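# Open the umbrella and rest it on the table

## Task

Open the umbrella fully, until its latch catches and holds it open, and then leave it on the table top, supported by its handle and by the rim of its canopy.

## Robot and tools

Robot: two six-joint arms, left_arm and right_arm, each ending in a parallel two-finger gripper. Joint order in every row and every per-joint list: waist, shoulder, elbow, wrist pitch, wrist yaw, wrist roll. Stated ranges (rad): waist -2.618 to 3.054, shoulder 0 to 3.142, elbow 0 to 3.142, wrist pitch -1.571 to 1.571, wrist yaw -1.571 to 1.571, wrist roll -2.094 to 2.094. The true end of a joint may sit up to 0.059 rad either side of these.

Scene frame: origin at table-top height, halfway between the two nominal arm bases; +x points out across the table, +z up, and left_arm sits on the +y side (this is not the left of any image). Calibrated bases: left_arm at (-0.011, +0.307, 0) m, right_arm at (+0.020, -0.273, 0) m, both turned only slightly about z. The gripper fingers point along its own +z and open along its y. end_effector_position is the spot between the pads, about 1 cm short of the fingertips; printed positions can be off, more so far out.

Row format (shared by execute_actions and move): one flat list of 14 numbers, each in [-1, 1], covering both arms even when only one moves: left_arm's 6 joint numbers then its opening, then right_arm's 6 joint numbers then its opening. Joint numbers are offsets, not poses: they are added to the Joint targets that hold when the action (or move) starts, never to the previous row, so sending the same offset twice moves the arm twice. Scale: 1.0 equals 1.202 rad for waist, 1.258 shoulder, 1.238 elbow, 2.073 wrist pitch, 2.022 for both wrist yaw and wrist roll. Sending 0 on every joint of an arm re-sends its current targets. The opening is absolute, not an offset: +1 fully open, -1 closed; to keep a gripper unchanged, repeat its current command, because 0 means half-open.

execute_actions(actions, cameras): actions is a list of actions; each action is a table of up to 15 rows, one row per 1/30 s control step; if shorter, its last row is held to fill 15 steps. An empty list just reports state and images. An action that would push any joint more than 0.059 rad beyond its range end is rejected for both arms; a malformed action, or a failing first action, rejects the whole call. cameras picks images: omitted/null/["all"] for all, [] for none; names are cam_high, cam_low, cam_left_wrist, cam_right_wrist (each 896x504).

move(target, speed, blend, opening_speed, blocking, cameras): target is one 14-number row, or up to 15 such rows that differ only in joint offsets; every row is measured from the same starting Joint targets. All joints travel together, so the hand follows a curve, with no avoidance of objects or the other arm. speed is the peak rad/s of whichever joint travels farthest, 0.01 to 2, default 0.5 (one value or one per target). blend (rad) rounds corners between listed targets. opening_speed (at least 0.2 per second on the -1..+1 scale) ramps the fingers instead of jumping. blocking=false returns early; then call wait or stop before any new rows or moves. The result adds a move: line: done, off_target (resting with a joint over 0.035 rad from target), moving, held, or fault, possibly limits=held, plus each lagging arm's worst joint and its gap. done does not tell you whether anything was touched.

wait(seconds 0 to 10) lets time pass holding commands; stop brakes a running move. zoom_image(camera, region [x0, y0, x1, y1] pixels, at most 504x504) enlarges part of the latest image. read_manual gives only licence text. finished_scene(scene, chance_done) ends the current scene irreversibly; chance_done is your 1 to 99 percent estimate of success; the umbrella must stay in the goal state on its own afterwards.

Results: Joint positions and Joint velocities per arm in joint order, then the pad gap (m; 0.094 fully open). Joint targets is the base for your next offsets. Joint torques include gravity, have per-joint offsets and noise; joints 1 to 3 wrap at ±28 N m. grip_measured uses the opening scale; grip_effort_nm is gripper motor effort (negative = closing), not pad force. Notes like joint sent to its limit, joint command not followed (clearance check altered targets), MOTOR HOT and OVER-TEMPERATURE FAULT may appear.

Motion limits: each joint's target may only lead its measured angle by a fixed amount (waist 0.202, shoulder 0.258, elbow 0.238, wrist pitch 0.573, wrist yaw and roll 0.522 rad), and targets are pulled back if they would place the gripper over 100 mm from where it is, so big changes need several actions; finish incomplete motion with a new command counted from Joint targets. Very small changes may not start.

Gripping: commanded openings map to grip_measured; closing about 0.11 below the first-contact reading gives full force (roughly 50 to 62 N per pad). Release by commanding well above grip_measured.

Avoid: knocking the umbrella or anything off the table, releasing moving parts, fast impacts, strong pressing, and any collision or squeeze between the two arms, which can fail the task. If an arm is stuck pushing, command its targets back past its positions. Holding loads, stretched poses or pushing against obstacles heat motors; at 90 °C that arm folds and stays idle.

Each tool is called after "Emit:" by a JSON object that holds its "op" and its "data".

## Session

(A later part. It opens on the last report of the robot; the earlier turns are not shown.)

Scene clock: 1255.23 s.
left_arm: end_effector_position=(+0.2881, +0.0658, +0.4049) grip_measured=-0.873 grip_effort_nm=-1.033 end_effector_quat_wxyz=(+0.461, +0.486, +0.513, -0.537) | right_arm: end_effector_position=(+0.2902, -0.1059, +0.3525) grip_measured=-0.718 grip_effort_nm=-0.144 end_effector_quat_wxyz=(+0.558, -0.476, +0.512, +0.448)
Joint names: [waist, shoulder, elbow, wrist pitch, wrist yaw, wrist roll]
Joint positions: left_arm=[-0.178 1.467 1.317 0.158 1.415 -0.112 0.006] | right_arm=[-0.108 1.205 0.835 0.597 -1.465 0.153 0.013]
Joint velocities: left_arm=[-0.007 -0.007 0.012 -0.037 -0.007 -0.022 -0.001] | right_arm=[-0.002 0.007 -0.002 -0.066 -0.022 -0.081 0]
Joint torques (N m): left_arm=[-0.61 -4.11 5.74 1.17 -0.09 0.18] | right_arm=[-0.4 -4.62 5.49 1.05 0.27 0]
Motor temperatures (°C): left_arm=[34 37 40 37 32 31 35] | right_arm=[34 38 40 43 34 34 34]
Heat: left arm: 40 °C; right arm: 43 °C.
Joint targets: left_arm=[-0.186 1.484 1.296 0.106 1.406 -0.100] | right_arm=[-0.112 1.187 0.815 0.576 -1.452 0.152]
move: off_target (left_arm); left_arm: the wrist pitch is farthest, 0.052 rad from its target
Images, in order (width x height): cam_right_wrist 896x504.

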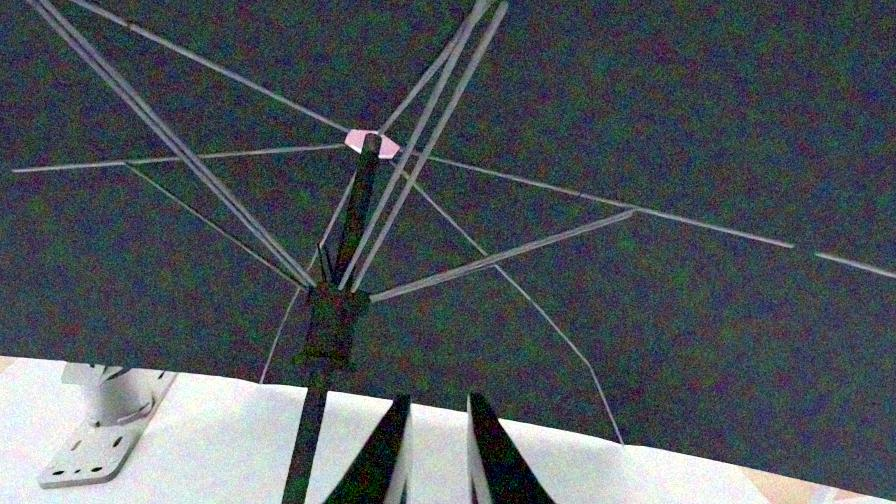

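Emit:
{"op": "move", "data": {"target": [[0,0,0,0,0,0,-0.95,-0.2396,0.0898,-0.0525,-0.0367,0.0999,-0.1246,-0.72],[0,0,0,0,0,0,-0.95,-0.5308,-0.1486,-0.0525,-0.1814,0.4214,-0.0752,-0.72],[0,0,0,0,0,0,-0.95,-0.6564,-0.7051,-0.416,-0.2779,0.7181,-0.0752,-0.72]], "speed": 0.5, "blend": 0.1, "cameras": ["cam_low", "cam_right_wrist"]}}

Scene clock: 1278.73 s.
left_arm: end_effector_position=(+0.2881, +0.0658, +0.4049) grip_measured=-0.873 grip_effort_nm=-1.033 end_effector_quat_wxyz=(+0.461, +0.486, +0.513, -0.537) | right_arm: end_effector_position=(+0.1996, -0.4641, +0.2669) grip_measured=-0.718 grip_effort_nm=-0.144 end_effector_quat_wxyz=(+0.655, +0.274, +0.643, -0.287)
Joint names: [waist, shoulder, elbow, wrist pitch, wrist yaw, wrist roll]
Joint positions: left_arm=[-0.178 1.467 1.317 0.158 1.415 -0.112 0.006] | right_arm=[-0.896 0.313 0.319 0.016 -0.013 -0.01 0.013]
Joint velocities: left_arm=[-0.012 0.002 -0.002 0.007 -0.037 0.066 -0.001] | right_arm=[0.017 0.022 0.002 -0.022 -0.037 -0.007 0]
Joint torques (N m): left_arm=[-0.59 -4.11 5.74 1.17 -0.1 0.18] | right_arm=[-0.5 0.28 5.93 1.72 0.14 0.11]
Motor temperatures (°C): left_arm=[34 37 40 37 32 31 35] | right_arm=[34 38 39 42 34 34 34]
Heat: left arm: 40 °C; right arm: 42 °C.
Joint targets: left_arm=[-0.186 1.484 1.296 0.106 1.406 -0.100] | right_arm=[-0.901 0.300 0.300 0.001 -0.001 0.000]
move: off_target (left_arm); left_arm: the wrist pitch is farthest, 0.052 rad from its target
Images, in order (width x height): cam_low 896x504, cam_right_wrist 896x504.

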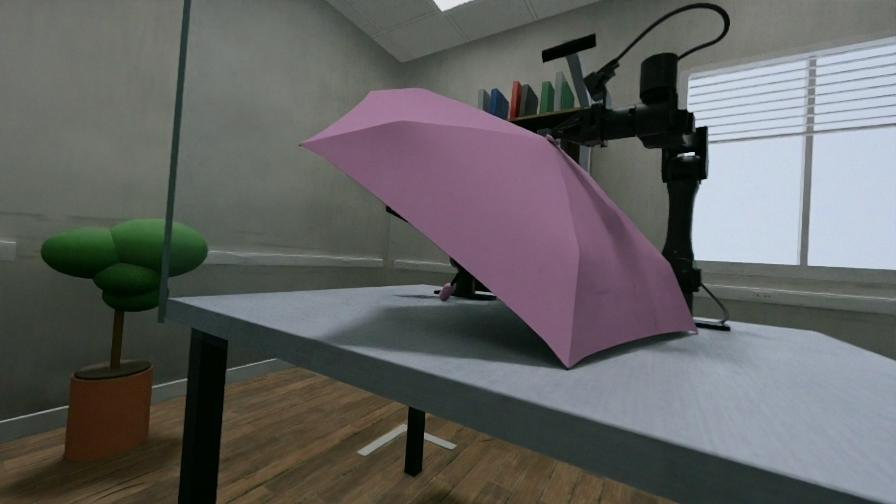

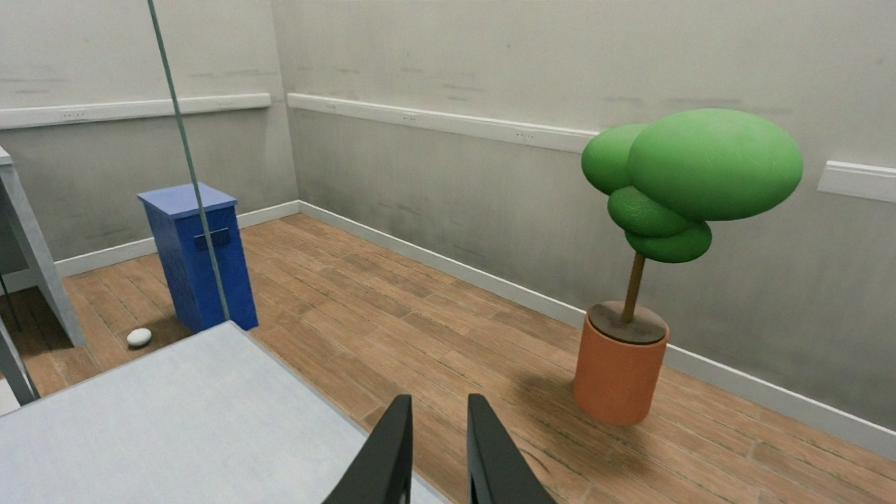

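Emit:
{"op": "move", "data": {"target": [0.0632,0.0029,-0.0905,0.0531,0.0292,-0.0148,-0.95,0,0,0,0,0,0,-0.72], "speed": 0.12, "cameras": ["cam_high", "cam_low"]}}

Scene clock: 1306.00 s.
left_arm: end_effector_position=(+0.2897, +0.0758, +0.4040) grip_measured=-0.869 grip_effort_nm=-1.038 end_effector_quat_wxyz=(+0.489, +0.498, +0.493, -0.520) | right_arm: end_effector_position=(+0.1995, -0.4642, +0.2667) grip_measured=-0.718 grip_effort_nm=-0.149 end_effector_quat_wxyz=(+0.654, +0.275, +0.643, -0.287)
Joint names: [waist, shoulder, elbow, wrist pitch, wrist yaw, wrist roll]
Joint positions: left_arm=[-0.147 1.456 1.258 0.331 1.432 -0.156 0.006] | right_arm=[-0.896 0.313 0.319 0.015 -0.012 -0.01 0.013]
Joint velocities: left_arm=[-0.017 0.017 0.002 -0.022 0.037 0.022 -0.002] | right_arm=[-0.007 -0.007 -0.002 0.037 0.037 -0.037 0.001]
Joint torques (N m): left_arm=[3.25 -2.97 1.68 0.43 0.23 0.34] | right_arm=[-0.51 0.32 5.98 1.75 0.13 0.11]
Motor temperatures (°C): left_arm=[34 37 39 37 32 31 35] | right_arm=[34 37 38 43 34 34 34]
Heat: left arm: 39 °C; right arm: 43 °C.
Joint targets: left_arm=[-0.110 1.488 1.184 0.216 1.465 -0.130] | right_arm=[-0.901 0.300 0.300 0.000 0.000 0.000]
move: off_target (left_arm); left_arm: the wrist pitch is farthest, 0.115 rad from its target
Images, in order (width x height): cam_high 896x504, cam_low 896x504.

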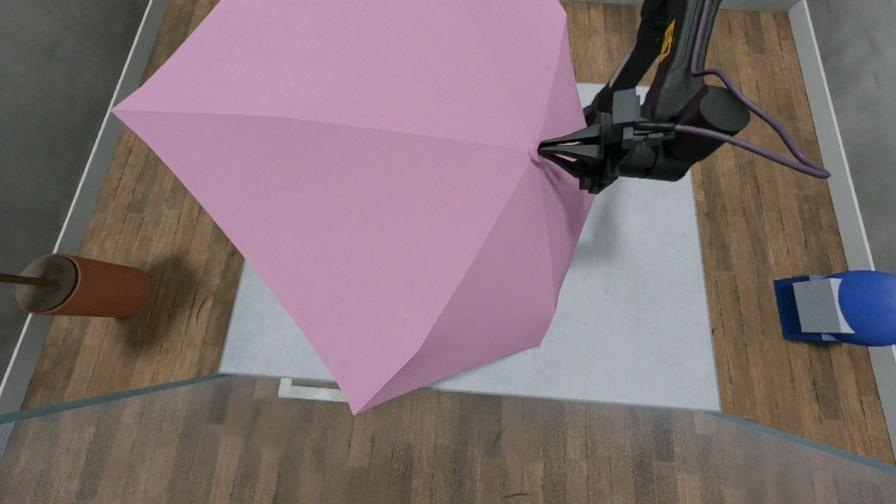

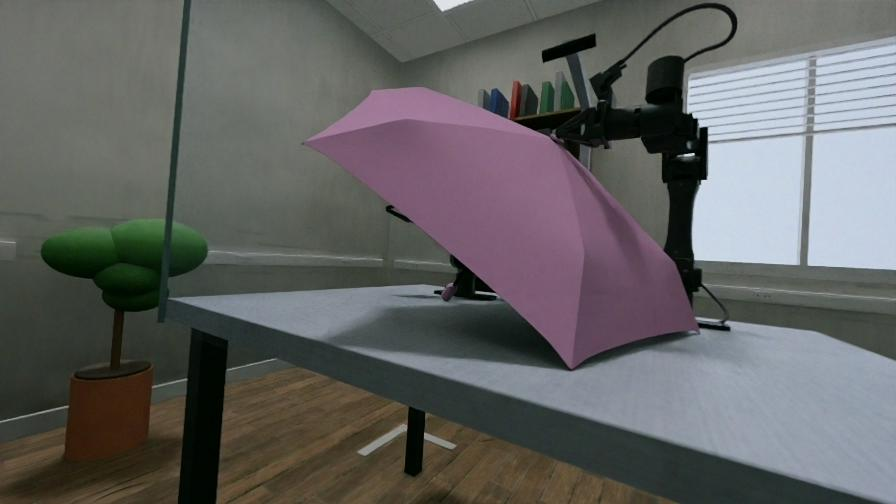

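Emit:
{"op": "zoom_image", "data": {"camera": "cam_low", "region": [530, 230, 770, 390]}}

Emit:
{"op": "zoom_image", "data": {"camera": "cam_high", "region": [500, 60, 740, 220]}}

Scaled by 2.100 from the camera's 896x504 image, which has a finer 1280x720 frame.

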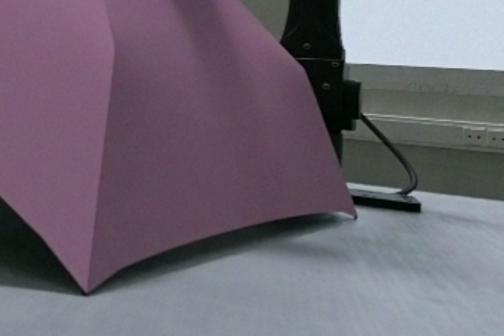

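Scaled by 2.100 from the camera's 896x504 image, which has a finer 1280x720 frame.

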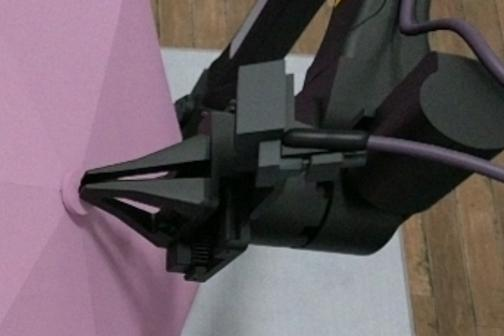

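Emit:
{"op": "move", "data": {"target": [-0.079,-0.0103,0.0291,-0.0077,-0.0371,0.0089,-0.95,0,0,0,0,0,0,-0.72], "speed": 0.12, "cameras": ["cam_high", "cam_low"]}}

Scene clock: 1347.00 s.
left_arm: end_effector_position=(+0.2873, +0.0655, +0.4040) grip_measured=-0.869 grip_effort_nm=-1.033 end_effector_quat_wxyz=(+0.488, +0.495, +0.495, -0.522) | right_arm: end_effector_position=(+0.1995, -0.4642, +0.2666) grip_measured=-0.718 grip_effort_nm=-0.149 end_effector_quat_wxyz=(+0.654, +0.275, +0.643, -0.287)
Joint names: [waist, shoulder, elbow, wrist pitch, wrist yaw, wrist roll]
Joint positions: left_arm=[-0.181 1.452 1.258 0.31 1.395 -0.148 0.006] | right_arm=[-0.896 0.313 0.319 0.015 -0.012 -0.01 0.013]
Joint velocities: left_arm=[-0.012 -0.007 0.007 -0.037 -0.022 -0.022 0] | right_arm=[0.002 -0.012 -0.027 -0.022 0.007 0.022 0]
Joint torques (N m): left_arm=[-2.03 -3.67 4.46 0.55 -0.11 0.46] | right_arm=[-0.5 0.31 5.96 1.74 0.13 0.11]
Motor temperatures (°C): left_arm=[34 36 39 36 32 32 35] | right_arm=[34 36 38 43 34 34 34]
Heat: left arm: 39 °C; right arm: 43 °C.
Joint targets: left_arm=[-0.205 1.475 1.220 0.200 1.390 -0.112] | right_arm=[-0.901 0.300 0.300 0.000 0.000 0.000]
move: off_target (left_arm); left_arm: the wrist pitch is farthest, 0.110 rad from its target
Images, in order (width x height): cam_high 896x504, cam_low 896x504.

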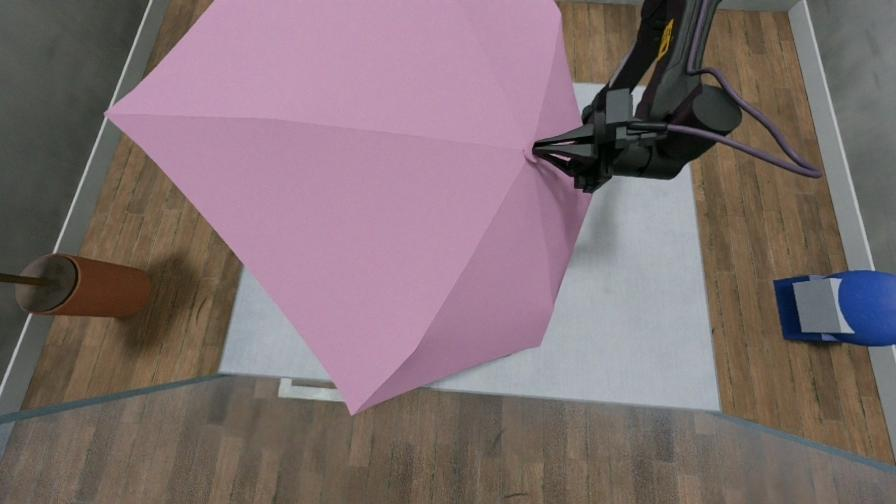

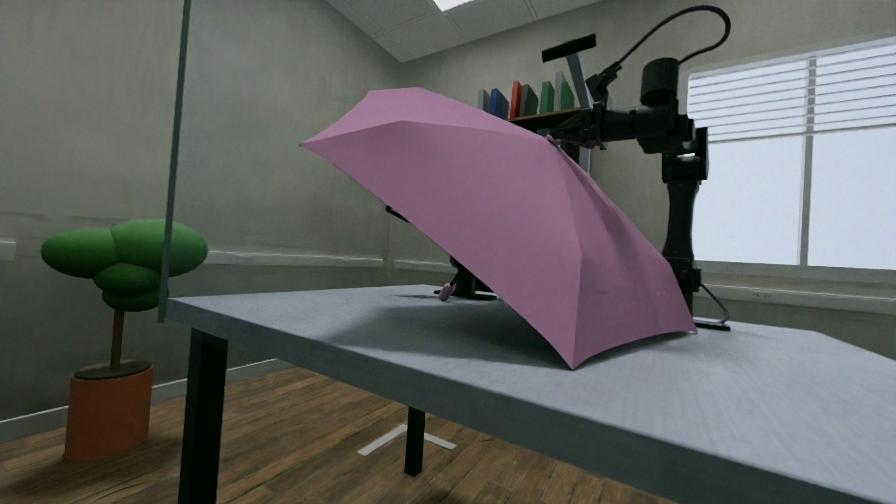

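Emit:
{"op": "zoom_image", "data": {"camera": "cam_low", "region": [400, 255, 520, 322]}}

Scaled by 4.200 from the camera's 896x504 image, which has a finer 1280x720 frame.

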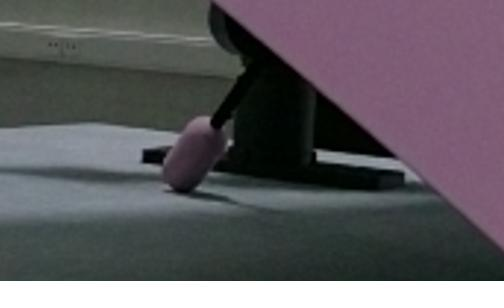

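Emit:
{"op": "move", "data": {"target": [0.0133,-0.0048,0.0137,0.0289,-0.0025,-0.0119,-0.95,0,0,0,0,0,0,-0.72], "speed": 0.1, "cameras": []}}

Scene clock: 1366.00 s.
left_arm: end_effector_position=(+0.2873, +0.0655, +0.4046) grip_measured=-0.869 grip_effort_nm=-1.038 end_effector_quat_wxyz=(+0.488, +0.494, +0.496, -0.522) | right_arm: end_effector_position=(+0.1995, -0.4642, +0.2666) grip_measured=-0.718 grip_effort_nm=-0.149 end_effector_quat_wxyz=(+0.654, +0.275, +0.643, -0.287)
Joint names: [waist, shoulder, elbow, wrist pitch, wrist yaw, wrist roll]
Joint positions: left_arm=[-0.181 1.452 1.258 0.316 1.395 -0.156 0.006] | right_arm=[-0.896 0.313 0.319 0.015 -0.012 -0.01 0.013]
Joint velocities: left_arm=[0.002 -0.027 0.002 -0.007 -0.022 0.066 0] | right_arm=[0.002 0.017 -0.007 -0.037 0.051 0.007 0]
Joint torques (N m): left_arm=[-0.62 -4.03 5.75 1.1 -0.17 0.29] | right_arm=[-0.46 0.34 5.97 1.75 0.13 0.1]
Motor temperatures (°C): left_arm=[34 36 39 35 32 32 35] | right_arm=[34 36 38 43 33 34 34]
Heat: left arm: 39 °C; right arm: 43 °C.
Joint targets: left_arm=[-0.189 1.469 1.237 0.260 1.385 -0.136] | right_arm=[-0.901 0.300 0.300 0.000 0.000 0.000]
move: off_target (left_arm); left_arm: the wrist pitch is farthest, 0.056 rad from its target
No camera images: "cameras" was empty.

Emit:
{"op": "move", "data": {"target": [0,0,0,0,0,0,-0.72,0,0,0,0,0,0,-0.72], "opening_speed": 0.2, "cameras": ["cam_high", "cam_low"]}}

Scene clock: 1370.50 s.
left_arm: end_effector_position=(+0.2892, +0.0655, +0.4049) grip_measured=-0.721 grip_effort_nm=0.066 end_effector_quat_wxyz=(+0.493, +0.493, +0.495, -0.518) | right_arm: end_effector_position=(+0.1995, -0.4642, +0.2666) grip_measured=-0.718 grip_effort_nm=-0.149 end_effector_quat_wxyz=(+0.654, +0.275, +0.643, -0.287)
Joint names: [waist, shoulder, elbow, wrist pitch, wrist yaw, wrist roll]
Joint positions: left_arm=[-0.181 1.452 1.258 0.316 1.384 -0.146 0.013] | right_arm=[-0.896 0.313 0.319 0.015 -0.012 -0.01 0.013]
Joint velocities: left_arm=[-0.002 -0.002 0.012 -0.007 -0.007 0.007 0.001] | right_arm=[0.012 0.017 0.002 0.051 -0.037 0.022 -0.001]
Joint torques (N m): left_arm=[-0.62 -4.07 5.78 1.11 -0.06 0.15] | right_arm=[-0.5 0.31 5.9 1.75 0.12 0.11]
Motor temperatures (°C): left_arm=[34 36 40 36 32 32 35] | right_arm=[34 36 38 43 33 34 34]
Heat: left arm: 40 °C; right arm: 43 °C.
Joint targets: left_arm=[-0.189 1.469 1.237 0.260 1.385 -0.136] | right_arm=[-0.901 0.300 0.300 0.001 -0.001 0.000]
move: off_target (left_arm); left_arm: the wrist pitch is farthest, 0.056 rad from its target
Images, in order (width x height): cam_high 896x504, cam_low 896x504.

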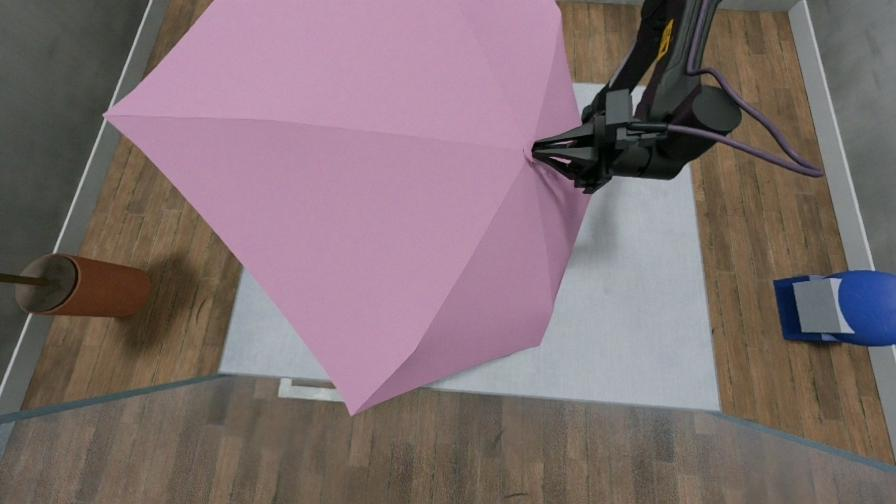

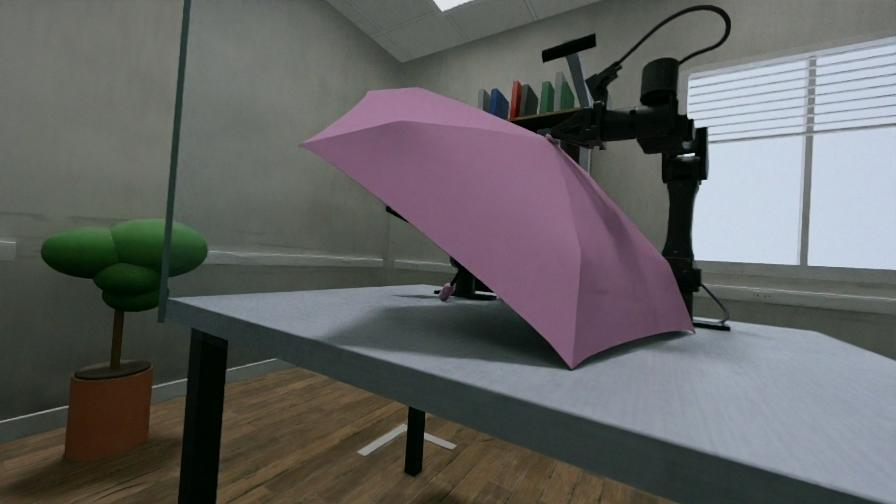

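Emit:
{"op": "move", "data": {"target": [[0.0067,-0.0238,0,0,0,0,-0.72,0,0,0,0,0,0,-0.72],[0.0849,-0.0874,-0.0509,-0.0058,0,0,-0.72,0,0,0,0,0,0,-0.72]], "speed": 0.08, "cameras": ["cam_high", "cam_left_wrist"]}}

Scene clock: 1377.77 s.
left_arm: end_effector_position=(+0.2907, +0.0951, +0.4003) grip_measured=-0.721 grip_effort_nm=0.066 end_effector_quat_wxyz=(+0.505, +0.463, +0.527, -0.502) | right_arm: end_effector_position=(+0.1995, -0.4642, +0.2666) grip_measured=-0.718 grip_effort_nm=-0.134 end_effector_quat_wxyz=(+0.654, +0.275, +0.643, -0.287)
Joint names: [waist, shoulder, elbow, wrist pitch, wrist yaw, wrist roll]
Joint positions: left_arm=[-0.093 1.379 1.195 0.268 1.384 -0.143 0.013] | right_arm=[-0.896 0.313 0.319 0.015 -0.012 -0.01 0.013]
Joint velocities: left_arm=[-0.007 0.002 0.007 0.066 -0.066 0.007 0.001] | right_arm=[0.007 -0.012 -0.002 0.007 0.007 0.007 0]
Joint torques (N m): left_arm=[0.61 -6.22 5.81 1.48 -0.03 0.11] | right_arm=[-0.49 0.34 5.96 1.75 0.13 0.11]
Motor temperatures (°C): left_arm=[34 36 40 36 32 32 34] | right_arm=[34 36 38 43 33 34 34]
Heat: left arm: 40 °C; right arm: 43 °C.
Joint targets: left_arm=[-0.087 1.359 1.174 0.248 1.385 -0.136] | right_arm=[-0.901 0.300 0.300 0.001 -0.001 0.000]
move: done
Images, in order (width x height): cam_high 896x504, cam_left_wrist 896x504.

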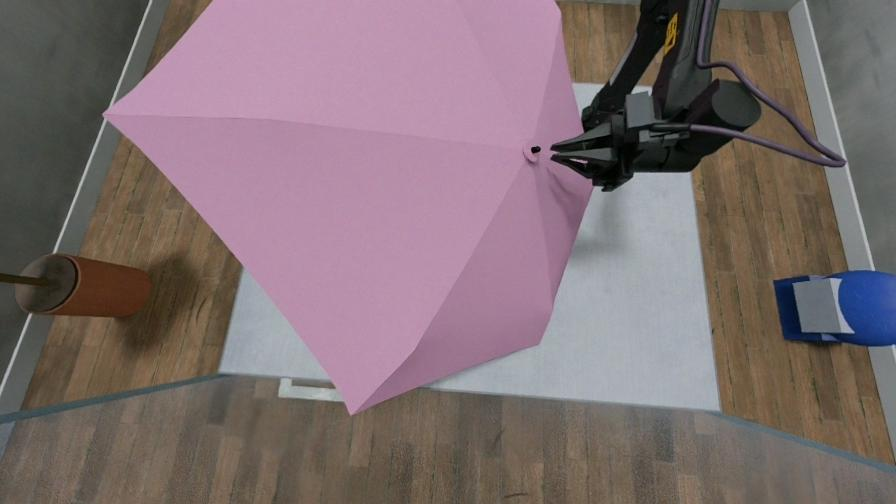

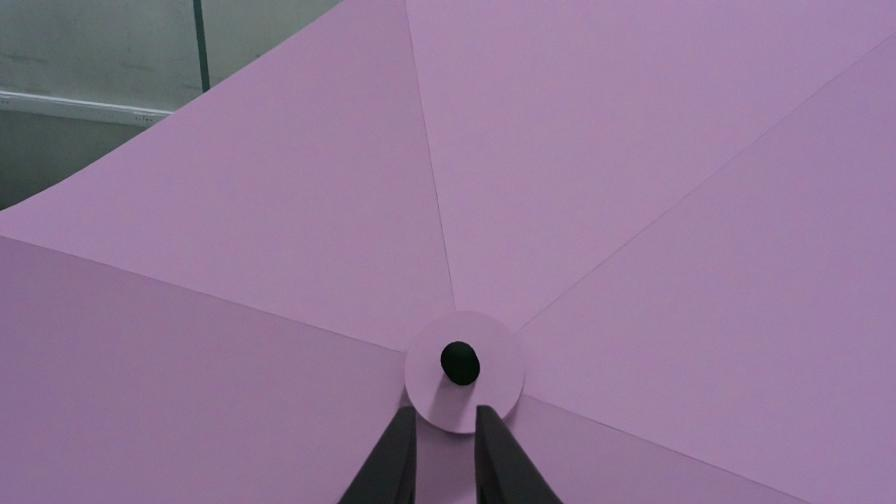

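Emit:
{"op": "move", "data": {"target": [0.193,-0.1176,-0.0864,-0.019,0,0,-0.72,0,0,0,0,0,0,-0.72], "speed": 0.25, "cameras": ["cam_high", "cam_low", "cam_left_wrist"]}}

Scene clock: 1383.43 s.
left_arm: end_effector_position=(+0.2921, +0.1660, +0.4016) grip_measured=-0.721 grip_effort_nm=0.071 end_effector_quat_wxyz=(+0.562, +0.400, +0.576, -0.439) | right_arm: end_effector_position=(+0.1995, -0.4642, +0.2665) grip_measured=-0.718 grip_effort_nm=-0.149 end_effector_quat_wxyz=(+0.654, +0.275, +0.643, -0.287)
Joint names: [waist, shoulder, elbow, wrist pitch, wrist yaw, wrist roll]
Joint positions: left_arm=[0.14 1.228 1.088 0.228 1.384 -0.143 0.013] | right_arm=[-0.896 0.313 0.319 0.015 -0.012 -0.01 0.013]
Joint velocities: left_arm=[-0.002 0.007 0.002 -0.007 -0.037 0.051 0] | right_arm=[0.012 0.002 -0.002 -0.022 0.037 0.066 0]
Joint torques (N m): left_arm=[0.47 -4.68 5.74 1.49 -0.04 0.11] | right_arm=[-0.53 0.35 5.93 1.76 0.13 0.11]
Motor temperatures (°C): left_arm=[34 36 40 36 32 31 34] | right_arm=[34 36 38 43 33 34 34]
Heat: left arm: 40 °C; right arm: 43 °C.
Joint targets: left_arm=[0.145 1.211 1.067 0.209 1.385 -0.136] | right_arm=[-0.901 0.300 0.300 0.000 -0.001 0.000]
move: done
Images, in order (width x height): cam_high 896x504, cam_low 896x504, cam_left_wrist 896x504.

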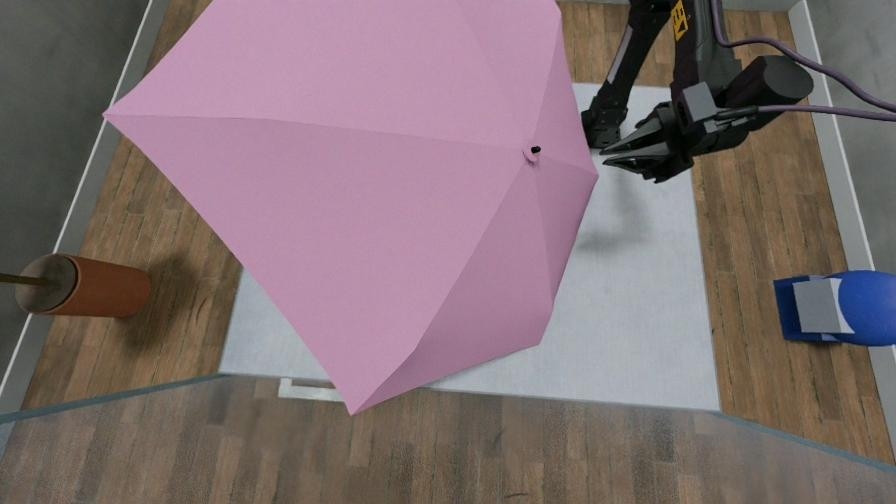

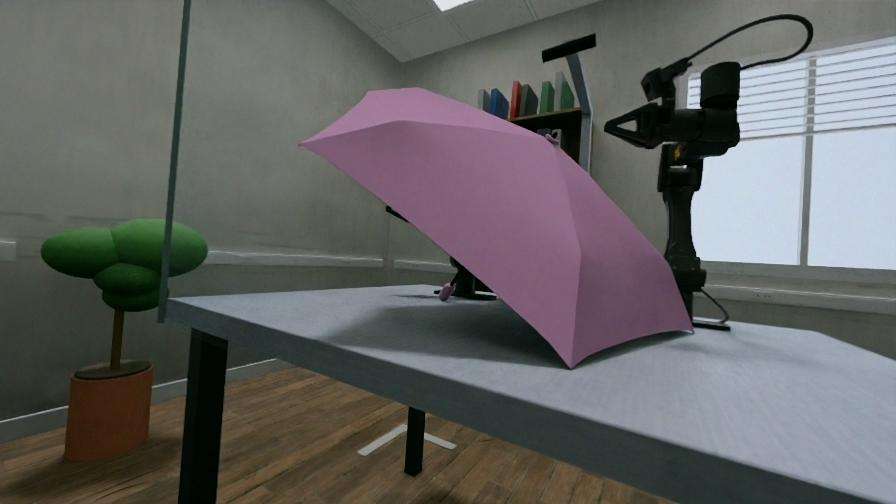

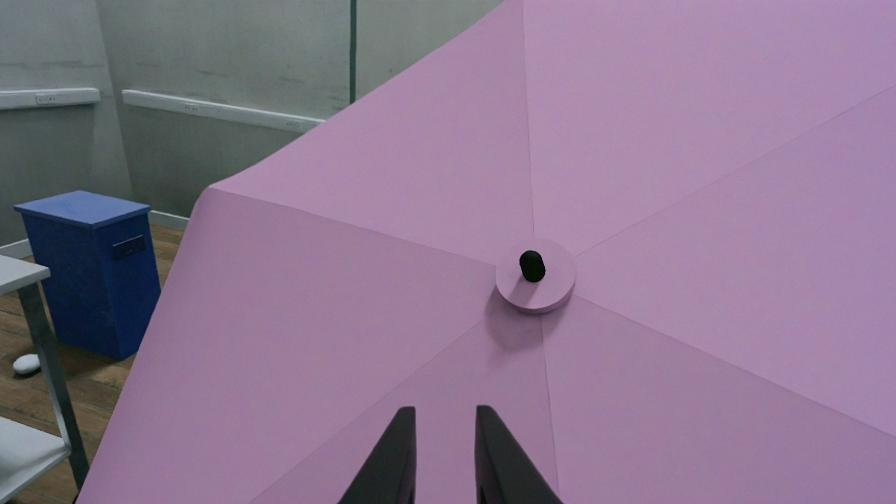

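Emit:
{"op": "finished_scene", "data": {"scene": 2, "chance_done": 88}}

The scene is finished: the task was done.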